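## Task

Remove the incorrect cartridge from the sealant gun and load the one marked by a broad green band. Its front end must sit all the way forward in the cup of the gun's front ring, with the nozzle poking out through that ring. The plunger rod only pulls backward while its little thumb plate, just behind the handle, is held pushed toward the gun's front. At the end, the plunger's disc must touch the rear of the loaded cartridge. The trigger is functional. The loaded gun and the removed cartridge must both lie still on the table, neither resting on the other nor on any other object. Then state that you are done.

## Robot and tools

Robot: two arms, left_arm and right_arm, each with a parallel two-finger gripper and a wrist camera. Root links in the scene frame: left_arm at (-0.003, +0.278, +0.026) m, turned very slightly about z; right_arm at (+0.005, -0.305, +0.006) m. Other cameras: cam_head_left, cam_head_right, cam_high, cam_low, plus cam_left_wrist and cam_right_wrist, all 672x504.

Frames. The scene frame has its origin at table-top height, halfway between the arms; +x points out over the table, +z up, and left_arm is on the +y side (image left/right need not match). Printed hand positions and quaternions (end_effector_position, end_effector_quat_wxyz) are in the scene frame and may be off by a few cm. The fingers point along the gripper's own +z and open and close along its y; the reported position is the spot between the pads, about 1 cm short of the tips. Offsets, however, are taken along each arm's current Hand target axes, not the scene axes.

The 14-number row (shared by execute_actions and move): one flat list covering both arms, values -1 to 1: left dx, dy, dz, rx, ry, rz, opening, then right dx, dy, dz, rx, ry, rz, opening. The first six of each arm are an offset from that arm's Hand target (position then a rotation vector), where 1.0 equals 0.6 m or 180 degrees. The opening is absolute, not an offset: +1 fully open (0.093 m), -1 shut. An arm you want left alone gets six zeros, but its opening must still be resent at its current value, because 0 is a real half-open command.

execute_actions(actions, cameras): actions is a list of actions; each action is a table of up to 15 rows, one per 1/30 s step; a short table repeats its final row until step 15. Every row in an action counts from the Hand target at that action's start, so sending the same offset twice moves twice as far. Images come back only for an empty list or when cameras names them (["all"], or names).

move(target, speed, blend, opening_speed, grip_force, blocking, cameras): target is one row or a list of up to 15 rows; every row is an offset from the same starting Hand targets (not chained). speed is top path speed in m/s, 0.002 to 2.9, default 0.25 (turn rate twice that in rad/s); one value or one per target. blend in metres rounds corners (0 = stop at each). opening_speed, at least 0.2, is per second on the -1..+1 scale. grip_force is newtons per pad, 10 to 50, one value or one per arm; it persists, and lower forces close slowly. blocking=false returns after 0.5 s while motion continues. Paths are straight, ignore obstacles and the other arm, and are capped at 10 s. The extra result line move: reports done, off_target, moving, held or fault, and limits=paced (pose clipped) or limits=held (steps withheld). Avoid paths passing near an arm's own base; the elbow can whip round.

wait(seconds 0 to 3600) lets time pass with no new command. stop brakes a running move. zoom_image(camera, region [x0,y0,x1,y1], at most 504 by 504 px) magnifies the newest image of that camera. read_manual gives licence text only. finished_scene(scene 1 or 2) ends the current scene irreversibly; call it only once the goal holds without the robot.

Reading results. Hand target is the last commanded pose after clipping; grippers often rest short of it, and the next execute_actions call re-requests it. Commanded orientation is clipped each step to within 40 degrees of the measured one. Check position and tilt after each motion and correct; weight and friction make small moves unreliable or sideways. grip_measured: +1 open, -1 closed; pads meet near -0.94 and each millimetre of object width adds about 0.0208; readings can sit up to 0.02 high. For a firm hold on a rigid part, command roughly 0.41 or more below the width reading and keep sending it; release by commanding well above it. The last Joint positions entry is the opening in metres. Joint torques wrap at ±28 N m on joints 1 to 3. Joint velocities reading within noise means the arm is still. MOTOR HOT appears at 75 °C; at 90 °C an OVER-TEMPERATURE FAULT folds that arm and idles it; at 100 °C it collapses. Holding loads, reaching far or pushing against something heats motors.

Avoid: dropping parts or letting go of moving ones, anything leaving the table (instant failure), fast impacts, hard pushes on fixed or heavy things, grippers or wrist cameras bumping each other, one gripper closing on the other's fingers, strain on camera cables, and any arm stop. The scene keeps running while you think, and an arm blocked by contact keeps pushing until commanded back past its gripper. Loose objects may get nudged occasionally.

Task hints: hold the thumb plate forward while drawing the plunger back, extract the wrong cartridge, seat the right one nozzle-first into the front ring's cup, then advance the plunger disc to its rear (the trigger can do this). Set both items down flat and separate.

Each tool is called by a JSON object that holds its "api" and its "payload".

## Session

{"api": "execute_actions", "payload": {"actions": []}}

Scene clock: 0.00 s.
left_arm: end_effector_position=(+0.3627, +0.2993, +0.1388) grip_measured=+1.000 end_effector_quat_wxyz=(+0.645, -0.023, +0.762, +0.059) | right_arm: end_effector_position=(+0.3829, -0.3100, +0.1202) grip_measured=+1.000 end_effector_quat_wxyz=(+0.655, +0.019, +0.756, -0.012)
Joint positions: left_arm=[-0.046 1.546 0.203 1.18 -0.111 0.043 0.093] | right_arm=[0.01 1.614 0.24 1.23 0.054 0.015 0.093]
Joint velocities: within noise
Joint torques (N m): no reading
Heat: left arm: 37 °C; right arm: 37 °C.
Hand target: left_arm +0.3633, +0.2993, +0.1390; +0.644, -0.023, +0.762, +0.059 | right_arm +0.3850, -0.3100, +0.1265; +0.662, +0.019, +0.749, -0.012
Tool commands: left_gripper/opening=+1.0 right_gripper/opening=+1.0

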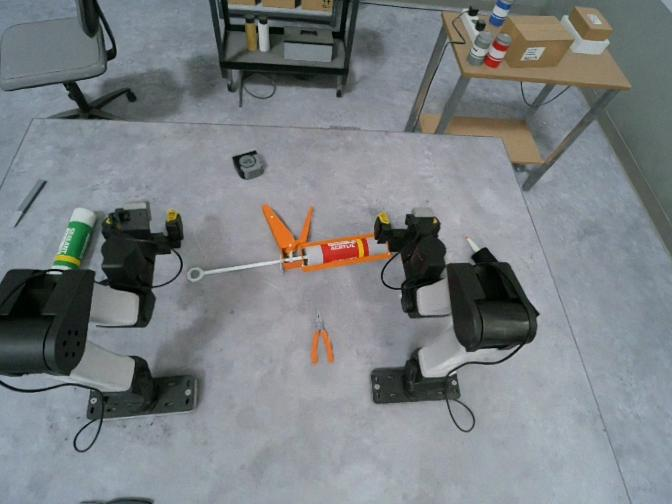

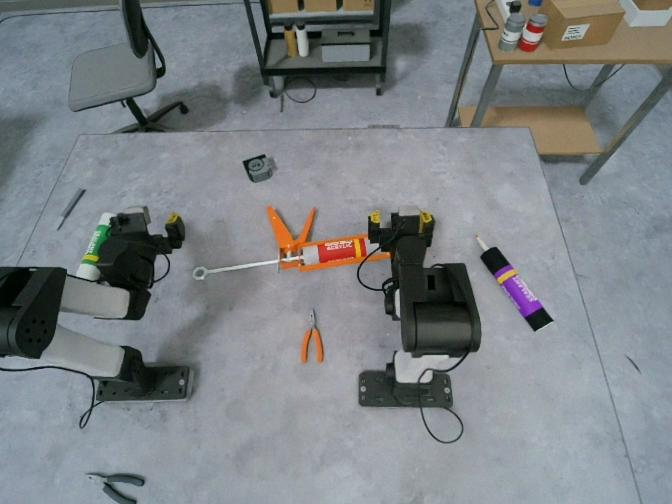

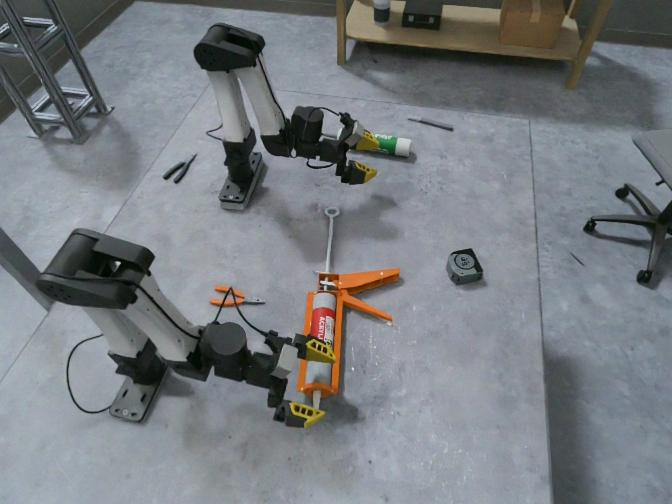

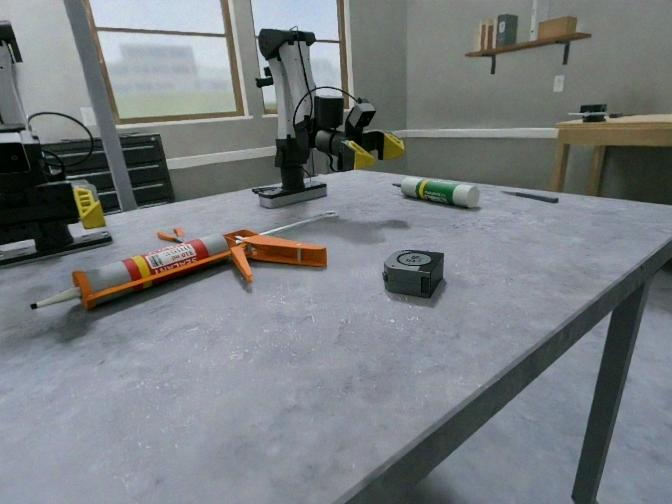

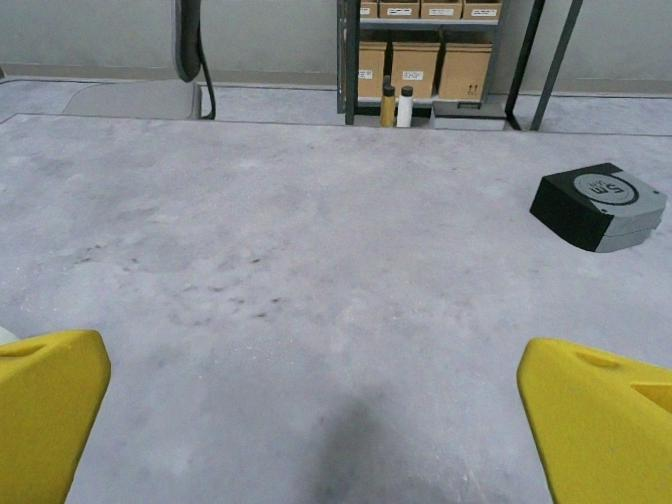

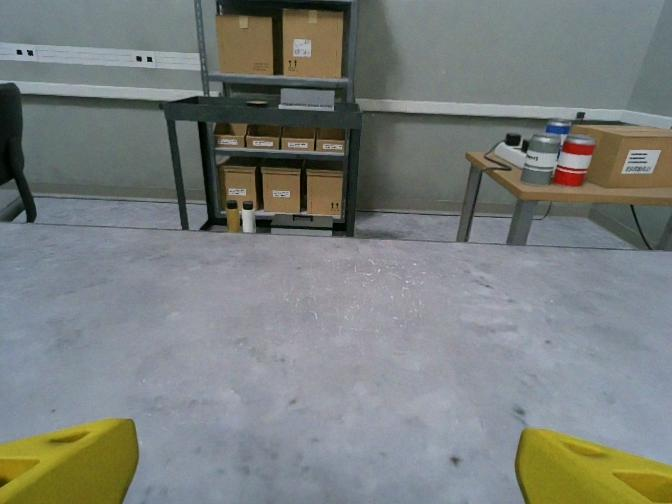

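{"api": "zoom_image", "payload": {"camera": "cam_head_left", "region": [180, 180, 420, 380]}}

{"api": "zoom_image", "payload": {"camera": "cam_high", "region": [240, 190, 440, 440]}}

{"api": "zoom_image", "payload": {"camera": "cam_low", "region": [20, 150, 360, 330]}}

{"api": "zoom_image", "payload": {"camera": "cam_head_left", "region": [0, 150, 200, 320]}}

{"api": "zoom_image", "payload": {"camera": "cam_head_right", "region": [440, 200, 600, 350]}}

Scaled by 2.100 from the camera's image (finer frame: 960x720).

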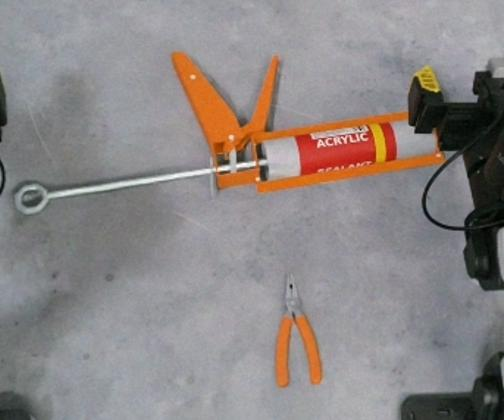

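Scaled by 2.016 from the camera's image (finer frame: 960x720).

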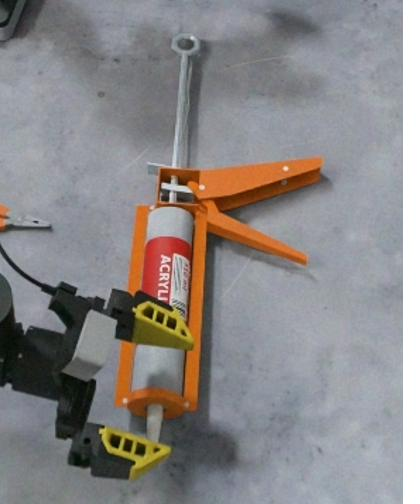

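Scaled by 1.482 from the camera's image (finer frame: 960x720).

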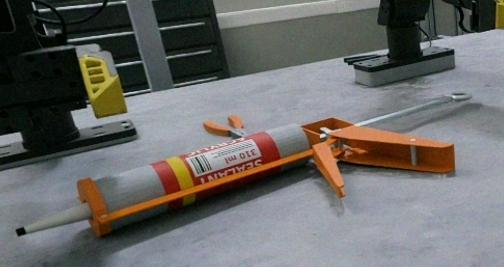

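Scaled by 2.520 from the camera's image (finer frame: 960x720).

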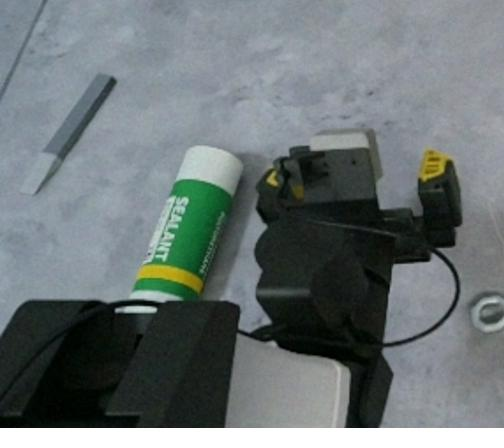

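Scaled by 3.150 from the camera's image (finer frame: 960x720).

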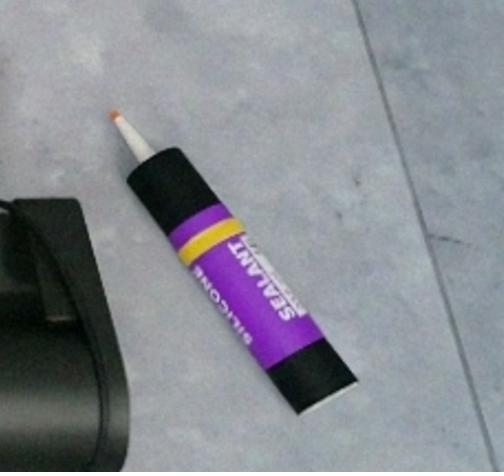

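{"api": "move", "payload": {"target": [-0.262,0.028,-0.144,0.041,0.446,0.016,1, -0.27,0.35,-0.126,-0.008,0.461,-0.013,1], "cameras": ["all"]}}

Scene clock: 60.93 s.
left_arm: end_effector_position=(+0.3072, +0.2984, +0.2968) grip_measured=+1.000 end_effector_quat_wxyz=(+0.142, -0.001, +0.990, +0.013) | right_arm: end_effector_position=(+0.3392, -0.1018, +0.2940) grip_measured=+1.000 end_effector_quat_wxyz=(+0.164, -0.005, +0.982, +0.092)
Joint positions: left_arm=[0.008 1.585 1.869 -1.568 -0.008 0.061 0.093] | right_arm=[0.552 1.864 2.245 -1.573 0.014 0.539 0.093]
Joint torques (N m): left_arm=[0.53 -9.51 6.86 0.72 0.19 0.11] | right_arm=[-0.42 -7.94 7.32 1.41 -0.11 0.06]
Heat: left arm: 42 °C; right arm: 44 °C.
Hand target: left_arm +0.3034, +0.2991, +0.3089; +0.000, +0.001, +1.000, +0.000 | right_arm +0.3393, -0.0991, +0.2984; +0.000, +0.001, +1.000, +0.000
Off the commanded pose: left_arm 0.013 m, 16 deg | right_arm 0.005 m, 22 deg.
joint sent to its limit (left arm) — joint 4 (wrist pitch), lower limit. The joint targets are off in orientation, not in position.
joint sent to its limit (right arm) — joint 4 (wrist pitch), lower limit. The joint targets are off in orientation, not in position.
move: off_target (left_arm, right_arm)

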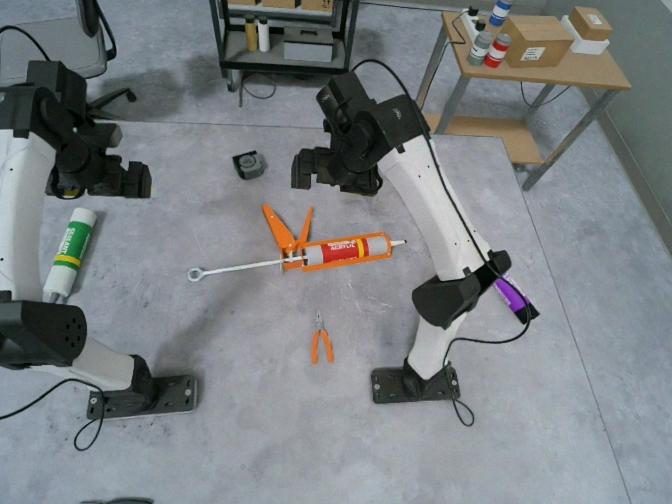

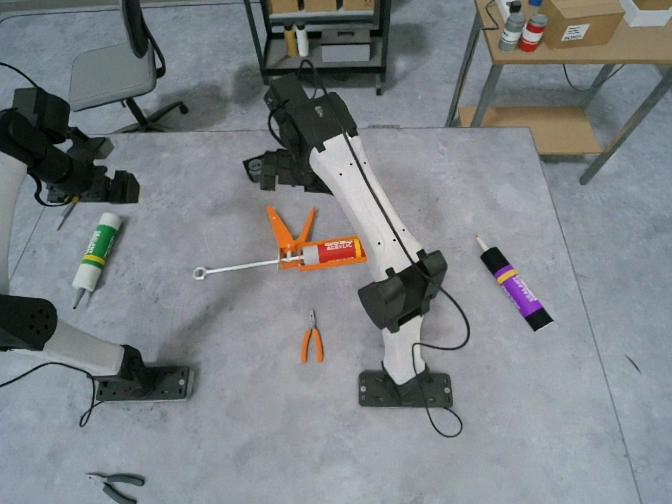

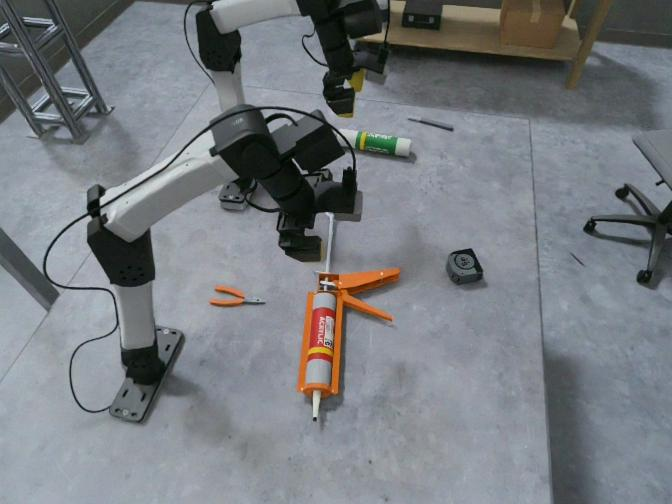

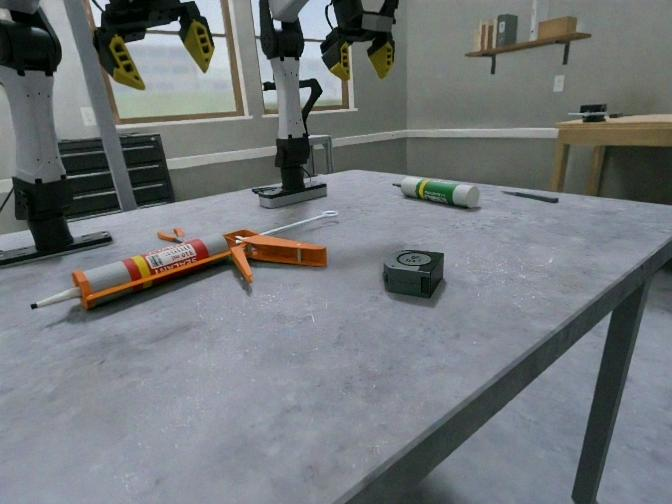

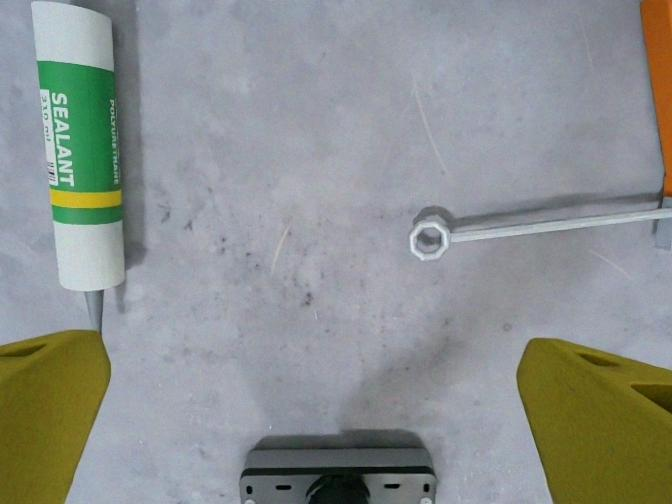

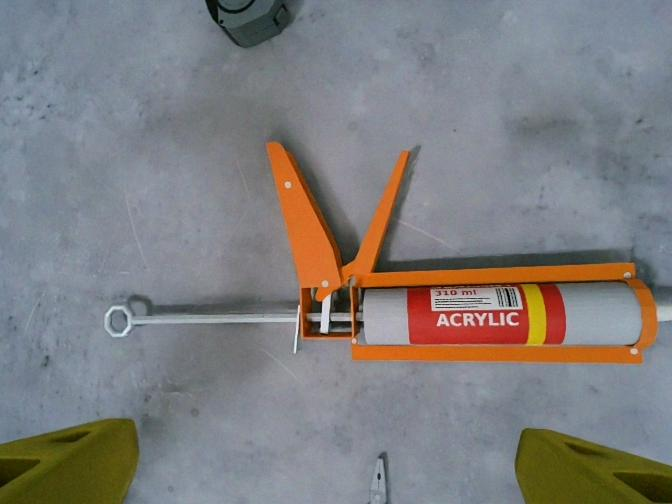

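{"api": "zoom_image", "payload": {"camera": "cam_right_wrist", "region": [240, 130, 440, 370]}}

{"api": "zoom_image", "payload": {"camera": "cam_low", "region": [60, 200, 360, 320]}}

{"api": "zoom_image", "payload": {"camera": "cam_high", "region": [280, 200, 420, 320]}}

{"api": "zoom_image", "payload": {"camera": "cam_high", "region": [280, 320, 400, 440]}}

Scaled by 2.100 from the camera's image (finer frame: 960x720).

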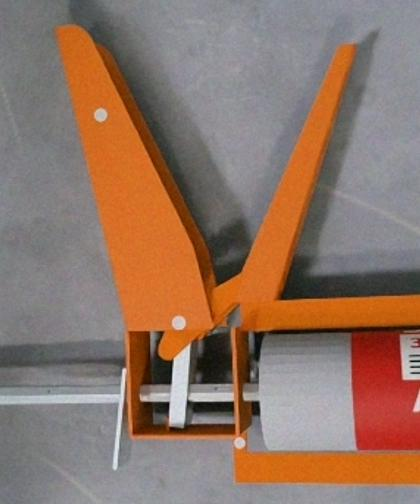

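Scaled by 1.680 from the camera's image (finer frame: 960x720).

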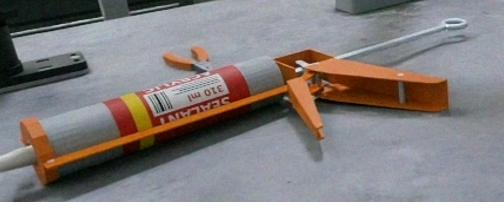

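Scaled by 3.600 from the camera's image (finer frame: 960x720).

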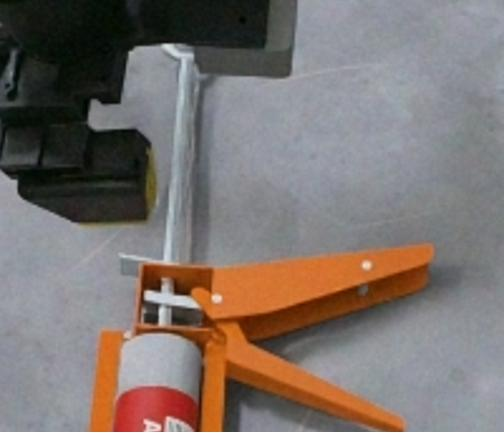

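Scaled by 4.200 from the camera's image (finer frame: 960x720).

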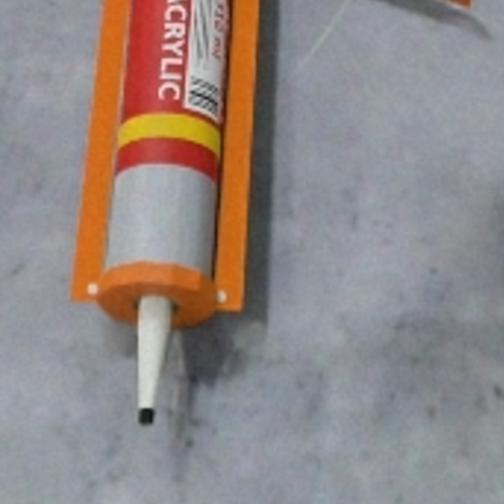

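{"api": "zoom_image", "payload": {"camera": "cam_right_wrist", "region": [500, 220, 672, 392]}}

{"api": "zoom_image", "payload": {"camera": "cam_low", "region": [60, 220, 180, 320]}}

{"api": "zoom_image", "payload": {"camera": "cam_low", "region": [180, 200, 340, 320]}}

Scaled by 2.930 from the camera's image (finer frame: 960x720).

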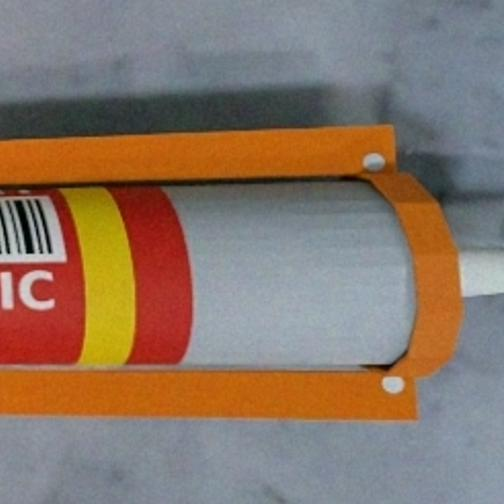

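Scaled by 4.200 from the camera's image (finer frame: 960x720).

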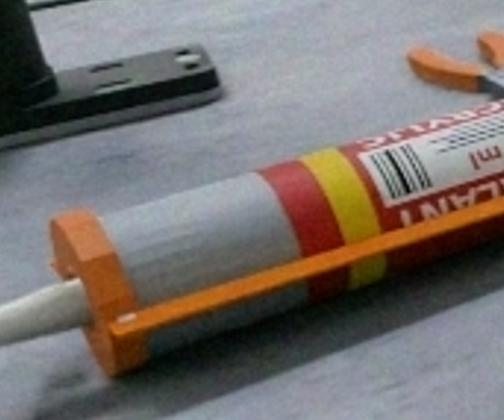

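Scaled by 3.150 from the camera's image (finer frame: 960x720).

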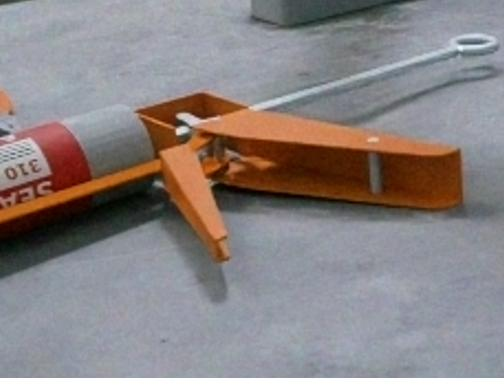

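{"api": "move", "payload": {"target": [0,0,0,0,0,0,1, 0.067,0.217,0.233,0,0,0,-1], "cameras": ["cam_right_wrist","cam_high"]}}

Scene clock: 152.97 s.
left_arm: end_effector_position=(+0.3072, +0.2984, +0.2968) grip_measured=+1.000 end_effector_quat_wxyz=(+0.142, -0.001, +0.990, +0.013) | right_arm: end_effector_position=(+0.2966, +0.0286, +0.1502) grip_measured=-0.986 end_effector_quat_wxyz=(+0.016, -0.007, +1.000, +0.013)
Joint positions: left_arm=[0.008 1.585 1.869 -1.568 -0.008 0.061 0.093] | right_arm=[0.855 2.276 2.324 -1.577 0.007 0.841 0]
Joint torques (N m): left_arm=[0.55 -9.5 6.82 0.73 0.18 0.11] | right_arm=[-0.77 -12.68 7.87 0.6 -0.08 0.18]
Heat: left arm: 41 °C; right arm: 39 °C.
Hand target: left_arm +0.3034, +0.2991, +0.3089; +0.000, +0.001, +1.000, +0.000 | right_arm +0.2991, +0.0313, +0.1586; +0.000, +0.001, +1.000, +0.000
Off the commanded pose: left_arm 0.013 m, 16 deg | right_arm 0.009 m, 3 deg.
joint sent to its limit (left arm) — joint 4 (wrist pitch), lower limit. The joint targets are off in orientation, not in position.
joint sent to its limit (right arm) — joint 4 (wrist pitch), lower limit. The joint targets are off in orientation, not in position.
move: off_target (right_arm)
Images, in order (width x height): cam_high 672x504, cam_right_wrist 672x504.

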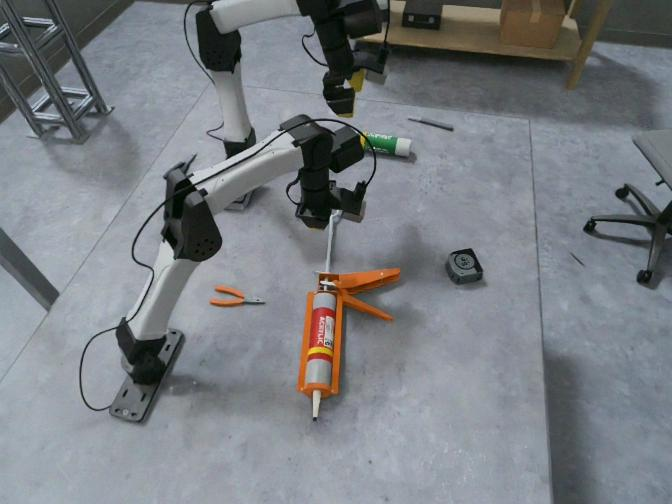

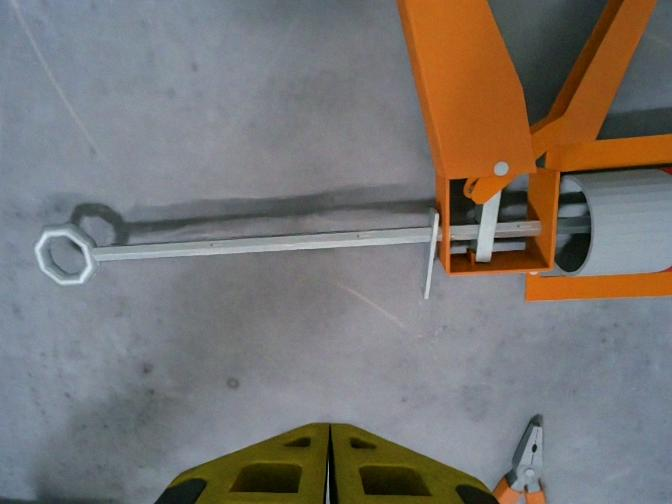

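{"api": "move", "payload": {"target": [-0.008,-0.21,0.265,0,0,-0.5,0, 0,0,0,0,0,0,-1], "cameras": ["cam_left_wrist","cam_high","cam_low"]}}

Scene clock: 181.10 s.
left_arm: end_effector_position=(+0.3103, +0.1756, +0.1599) grip_measured=+0.003 end_effector_quat_wxyz=(-0.010, +0.705, -0.709, +0.010) | right_arm: end_effector_position=(+0.2966, +0.0286, +0.1502) grip_measured=-0.986 end_effector_quat_wxyz=(+0.016, -0.007, +1.000, +0.013)
Joint positions: left_arm=[-0.374 1.762 1.538 -1.319 -0.008 -1.883 0.045] | right_arm=[0.855 2.276 2.324 -1.577 0.007 0.841 0]
Joint torques (N m): left_arm=[-0.44 -8.1 4.23 0.37 0.14 -0.13] | right_arm=[-0.83 -12.7 7.88 0.63 -0.07 0.12]
Heat: left arm: 41 °C; right arm: 40 °C.
Hand target: left_arm +0.3080, +0.1732, +0.1498; +0.000, +0.707, -0.708, +0.000 | right_arm +0.2991, +0.0313, +0.1586; +0.000, +0.001, +1.000, +0.000
Off the commanded pose: left_arm 0.011 m, 2 deg | right_arm 0.009 m, 3 deg.
joint sent to its limit (right arm) — joint 4 (wrist pitch), lower limit. The joint targets are off in orientation, not in position.
move: off_target (left_arm)
Images, in order (width x height): cam_high 672x504, cam_low 672x504, cam_left_wrist 672x504.

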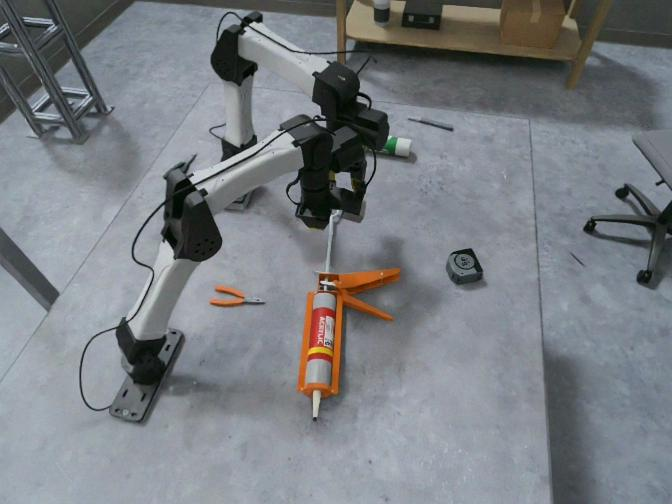

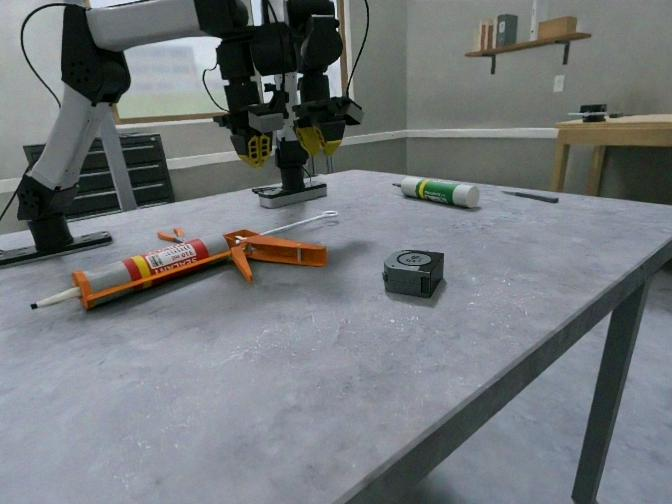

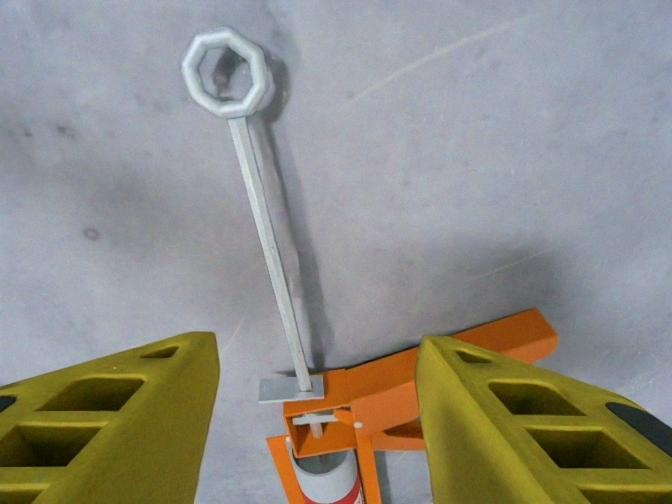

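{"api": "move", "payload": {"target": [0,0,0.1,0,0,0,0, 0,0,0,0,0,0,-1], "cameras": ["all"]}}

Scene clock: 198.67 s.
left_arm: end_effector_position=(+0.3107, +0.1753, +0.0972) grip_measured=+0.003 end_effector_quat_wxyz=(-0.007, +0.705, -0.709, +0.006) | right_arm: end_effector_position=(+0.2966, +0.0286, +0.1502) grip_measured=-0.986 end_effector_quat_wxyz=(+0.016, -0.007, +1.000, +0.013)
Joint positions: left_arm=[-0.374 1.798 1.331 -1.086 -0.007 -1.884 0.045] | right_arm=[0.855 2.276 2.324 -1.577 0.007 0.841 0]
Joint torques (N m): left_arm=[-0.43 -8.85 4.51 0.36 0.12 -0.13] | right_arm=[-0.81 -12.9 7.75 0.6 -0.06 0.1]
Heat: left arm: 40 °C; right arm: 40 °C.
Hand target: left_arm +0.3081, +0.1732, +0.0899; +0.000, +0.707, -0.708, +0.000 | right_arm +0.2991, +0.0313, +0.1586; +0.000, +0.001, +1.000, +0.000
Off the commanded pose: left_arm 0.008 m, 1 deg | right_arm 0.009 m, 3 deg.
joint sent to its limit (right arm) — joint 4 (wrist pitch), lower limit. The joint targets are off in orientation, not in position.
move: done

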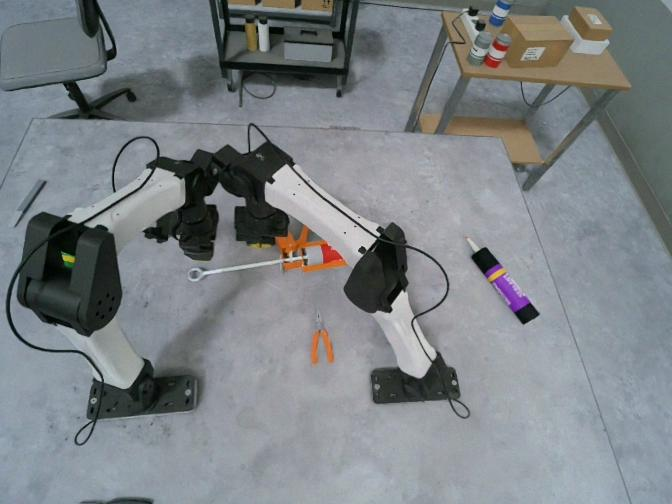

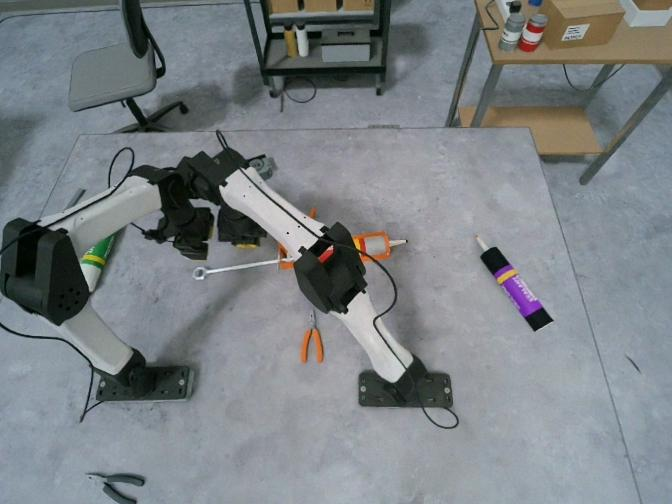

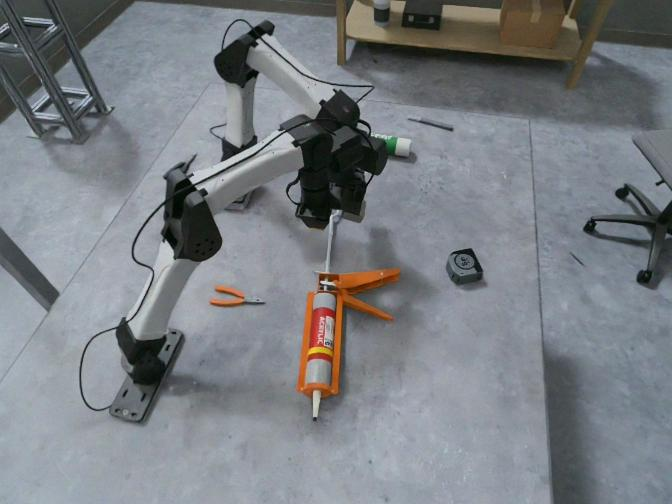

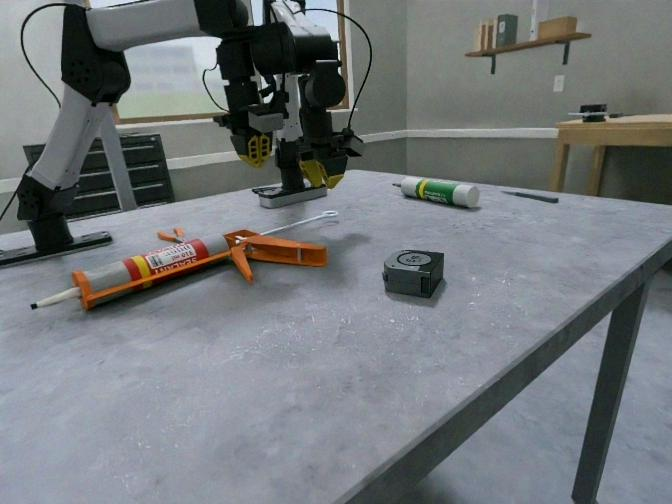

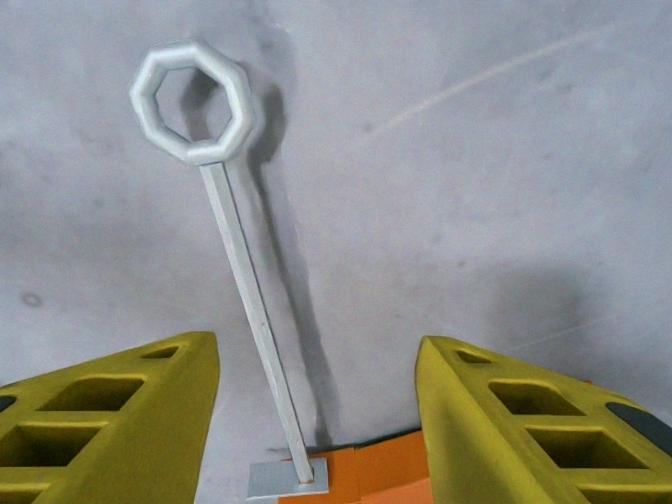

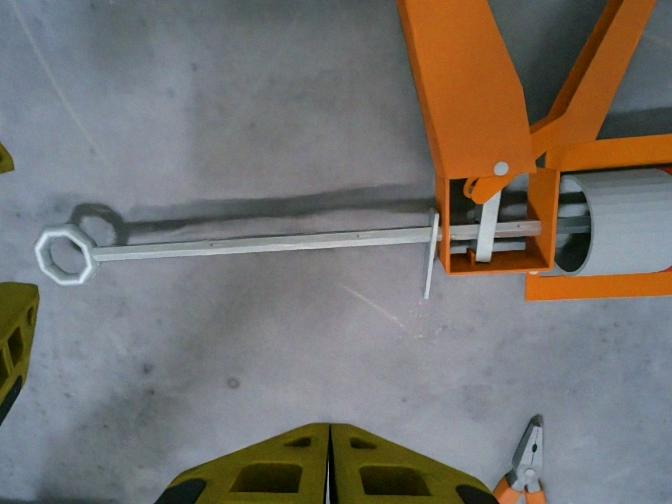

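{"api": "move", "payload": {"target": [-0.035,0.063,0.037,0,0,0,0, 0.02,-0.04,0.133,0,0,0,-1], "cameras": ["all"]}}

Scene clock: 224.63 s.
left_arm: end_effector_position=(+0.2715, +0.1933, +0.0644) grip_measured=+0.003 end_effector_quat_wxyz=(+0.001, +0.708, -0.706, -0.010) | right_arm: end_effector_position=(+0.2842, +0.0060, +0.0696) grip_measured=-0.986 end_effector_quat_wxyz=(-0.010, +0.000, +1.000, -0.016)
Joint positions: left_arm=[-0.357 1.712 1.091 -0.969 -0.007 -1.876 0.045] | right_arm=[0.841 2.2 1.875 -1.282 0.006 0.841 0]
Joint torques (N m): left_arm=[0.35 -11.48 3.84 0.29 0.11 0.11] | right_arm=[-1.05 -14.94 5.27 0.65 -0.09 -0.08]
Heat: left arm: 40 °C; right arm: 42 °C.
Hand target: left_arm +0.2703, +0.1943, +0.0677; +0.000, +0.707, -0.708, +0.000 | right_arm +0.2870, +0.0073, +0.0788; +0.000, +0.001, +1.000, +0.000
Off the commanded pose: left_arm 0.004 m, 1 deg | right_arm 0.010 m, 2 deg.
move: done

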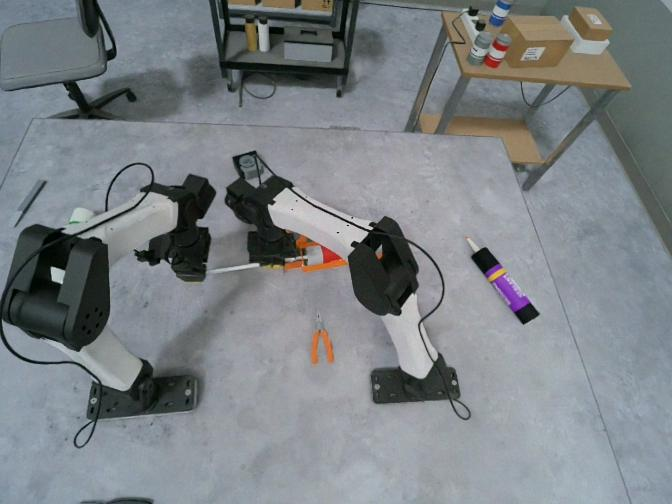

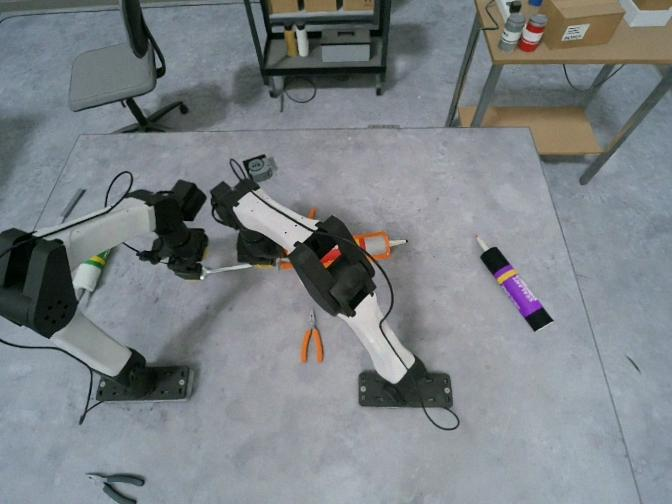

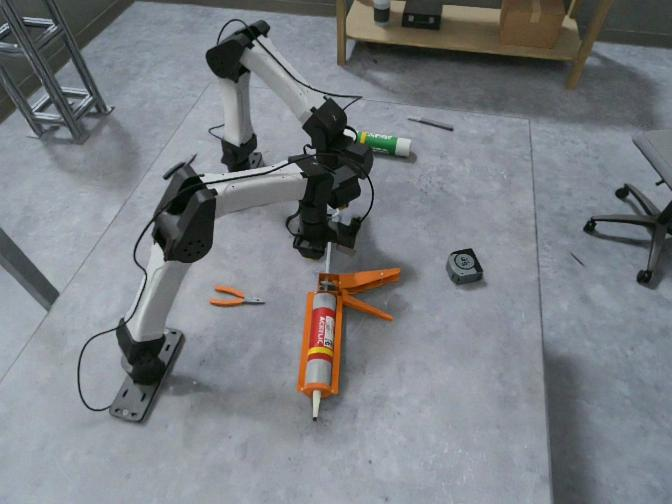

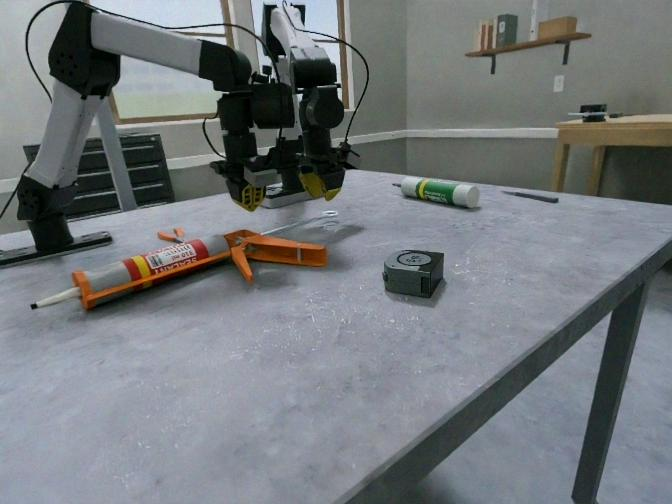

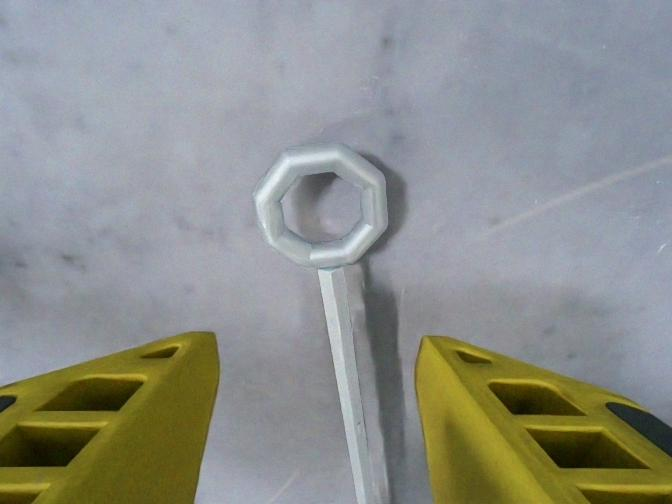

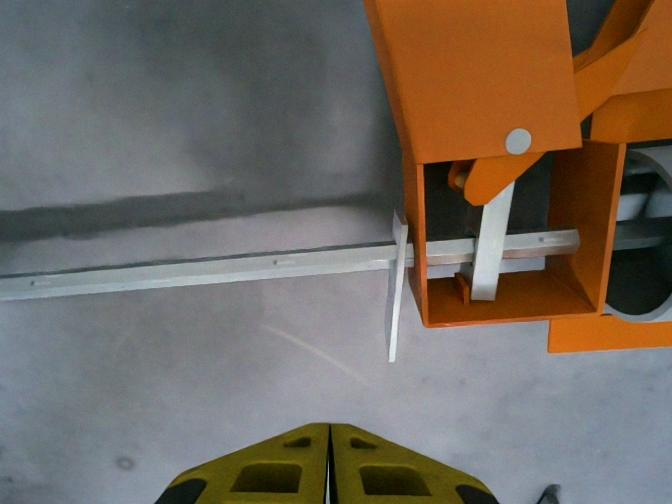

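{"api": "move", "payload": {"target": [0.007,-0.01,0.055,0,0,0,0, 0,0,0.07,0,0,0,-1], "speed": 0.1, "cameras": ["cam_left_wrist","cam_right_wrist","cam_low","cam_high"]}}

Scene clock: 242.60 s.
left_arm: end_effector_position=(+0.2810, +0.1903, +0.0429) grip_measured=+0.003 end_effector_quat_wxyz=(-0.008, +0.708, -0.706, +0.009) | right_arm: end_effector_position=(+0.2853, +0.0071, +0.0380) grip_measured=-0.986 end_effector_quat_wxyz=(-0.001, +0.000, +1.000, -0.006)
Joint positions: left_arm=[-0.357 1.746 1.037 -0.839 -0.007 -1.876 0.045] | right_arm=[0.841 2.199 1.748 -1.13 0.006 0.841 0]
Joint torques (N m): left_arm=[-0.2 -7.38 3.99 0.36 0.12 0.01] | right_arm=[-1.03 -12.22 5.11 0.68 -0.05 -0.06]
Heat: left arm: 39 °C; right arm: 47 °C.
Hand target: left_arm +0.2763, +0.1901, +0.0347; +0.000, +0.707, -0.708, +0.000 | right_arm +0.2870, +0.0073, +0.0368; +0.000, +0.001, +1.000, +0.000
Off the commanded pose: left_arm 0.009 m, 1 deg | right_arm 0.002 m, 1 deg.
move: done
Images, in order (width x height): cam_high 672x504, cam_low 672x504, cam_left_wrist 672x504, cam_right_wrist 672x504.

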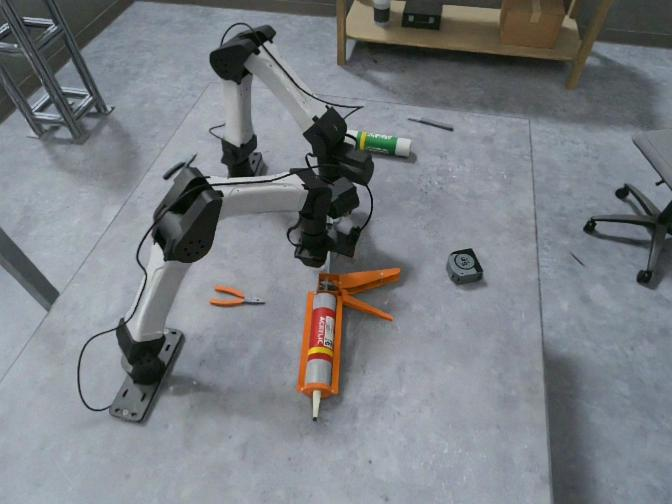

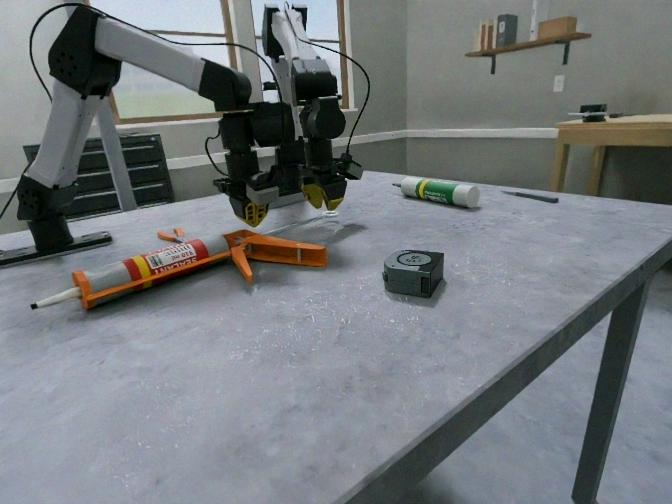

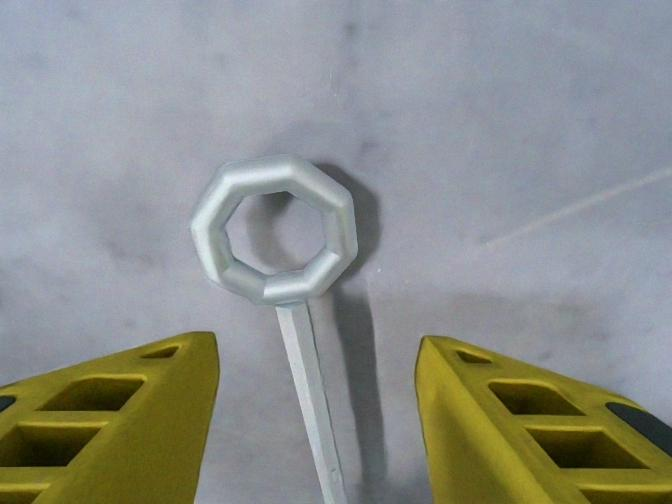

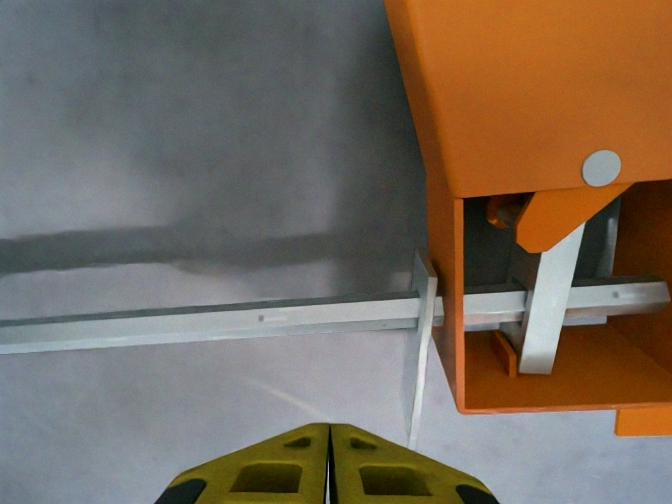

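{"api": "move", "payload": {"target": [0.013,0.014,0.035,0,0,0,0, -0.005,0,0.015,0,0,0,-1], "speed": 0.1, "cameras": ["cam_left_wrist","cam_right_wrist","cam_low","cam_high"]}}

Scene clock: 252.63 s.
left_arm: end_effector_position=(+0.2728, +0.1828, +0.0212) grip_measured=+0.003 end_effector_quat_wxyz=(-0.007, +0.704, -0.710, +0.008) | right_arm: end_effector_position=(+0.2882, +0.0085, +0.0337) grip_measured=-0.986 end_effector_quat_wxyz=(+0.003, +0.001, +1.000, -0.001)
Joint positions: left_arm=[-0.389 1.771 0.97 -0.748 -0.005 -1.898 0.045] | right_arm=[0.838 2.204 1.738 -1.103 0.006 0.841 0]
Joint torques (N m): left_arm=[-0.39 -7.43 3.85 0.37 0.11 -0.13] | right_arm=[-1.2 -11.22 5.16 0.77 -0.07 -0.12]
Heat: left arm: 38 °C; right arm: 47 °C.
Hand target: left_arm +0.2679, +0.1823, +0.0137; +0.000, +0.707, -0.708, +0.000 | right_arm +0.2900, +0.0073, +0.0278; -0.001, +0.001, +1.000, +0.000
Off the commanded pose: left_arm 0.009 m, 1 deg | right_arm 0.006 m, 0 deg.
move: done
Images, in order (width x height): cam_high 672x504, cam_low 672x504, cam_left_wrist 672x504, cam_right_wrist 672x504.

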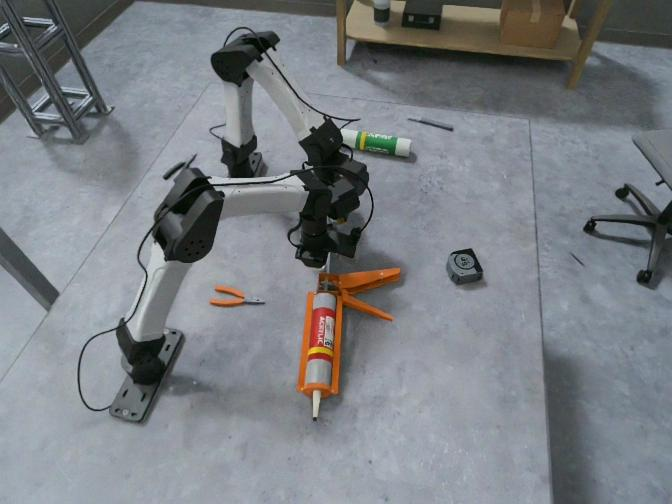

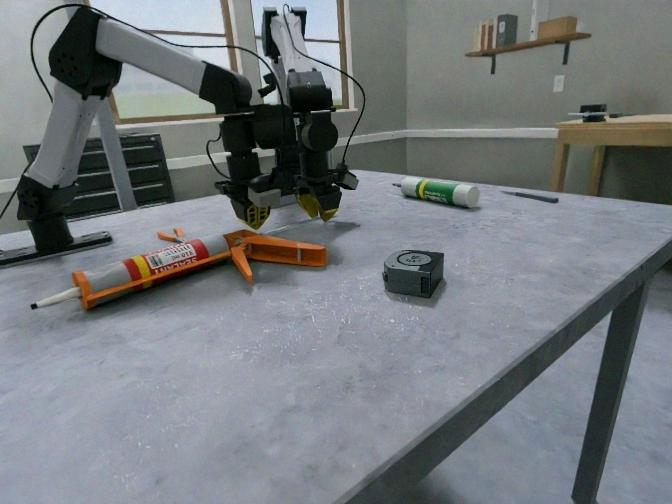

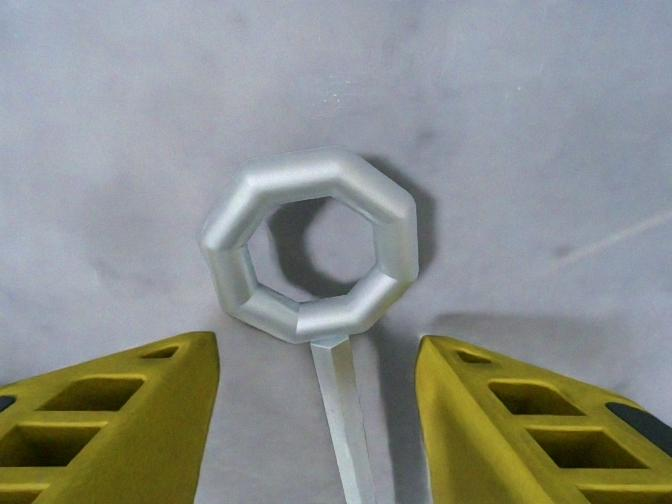

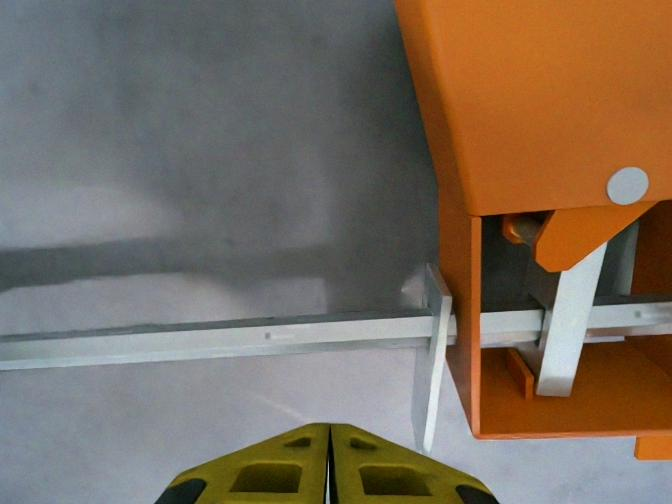

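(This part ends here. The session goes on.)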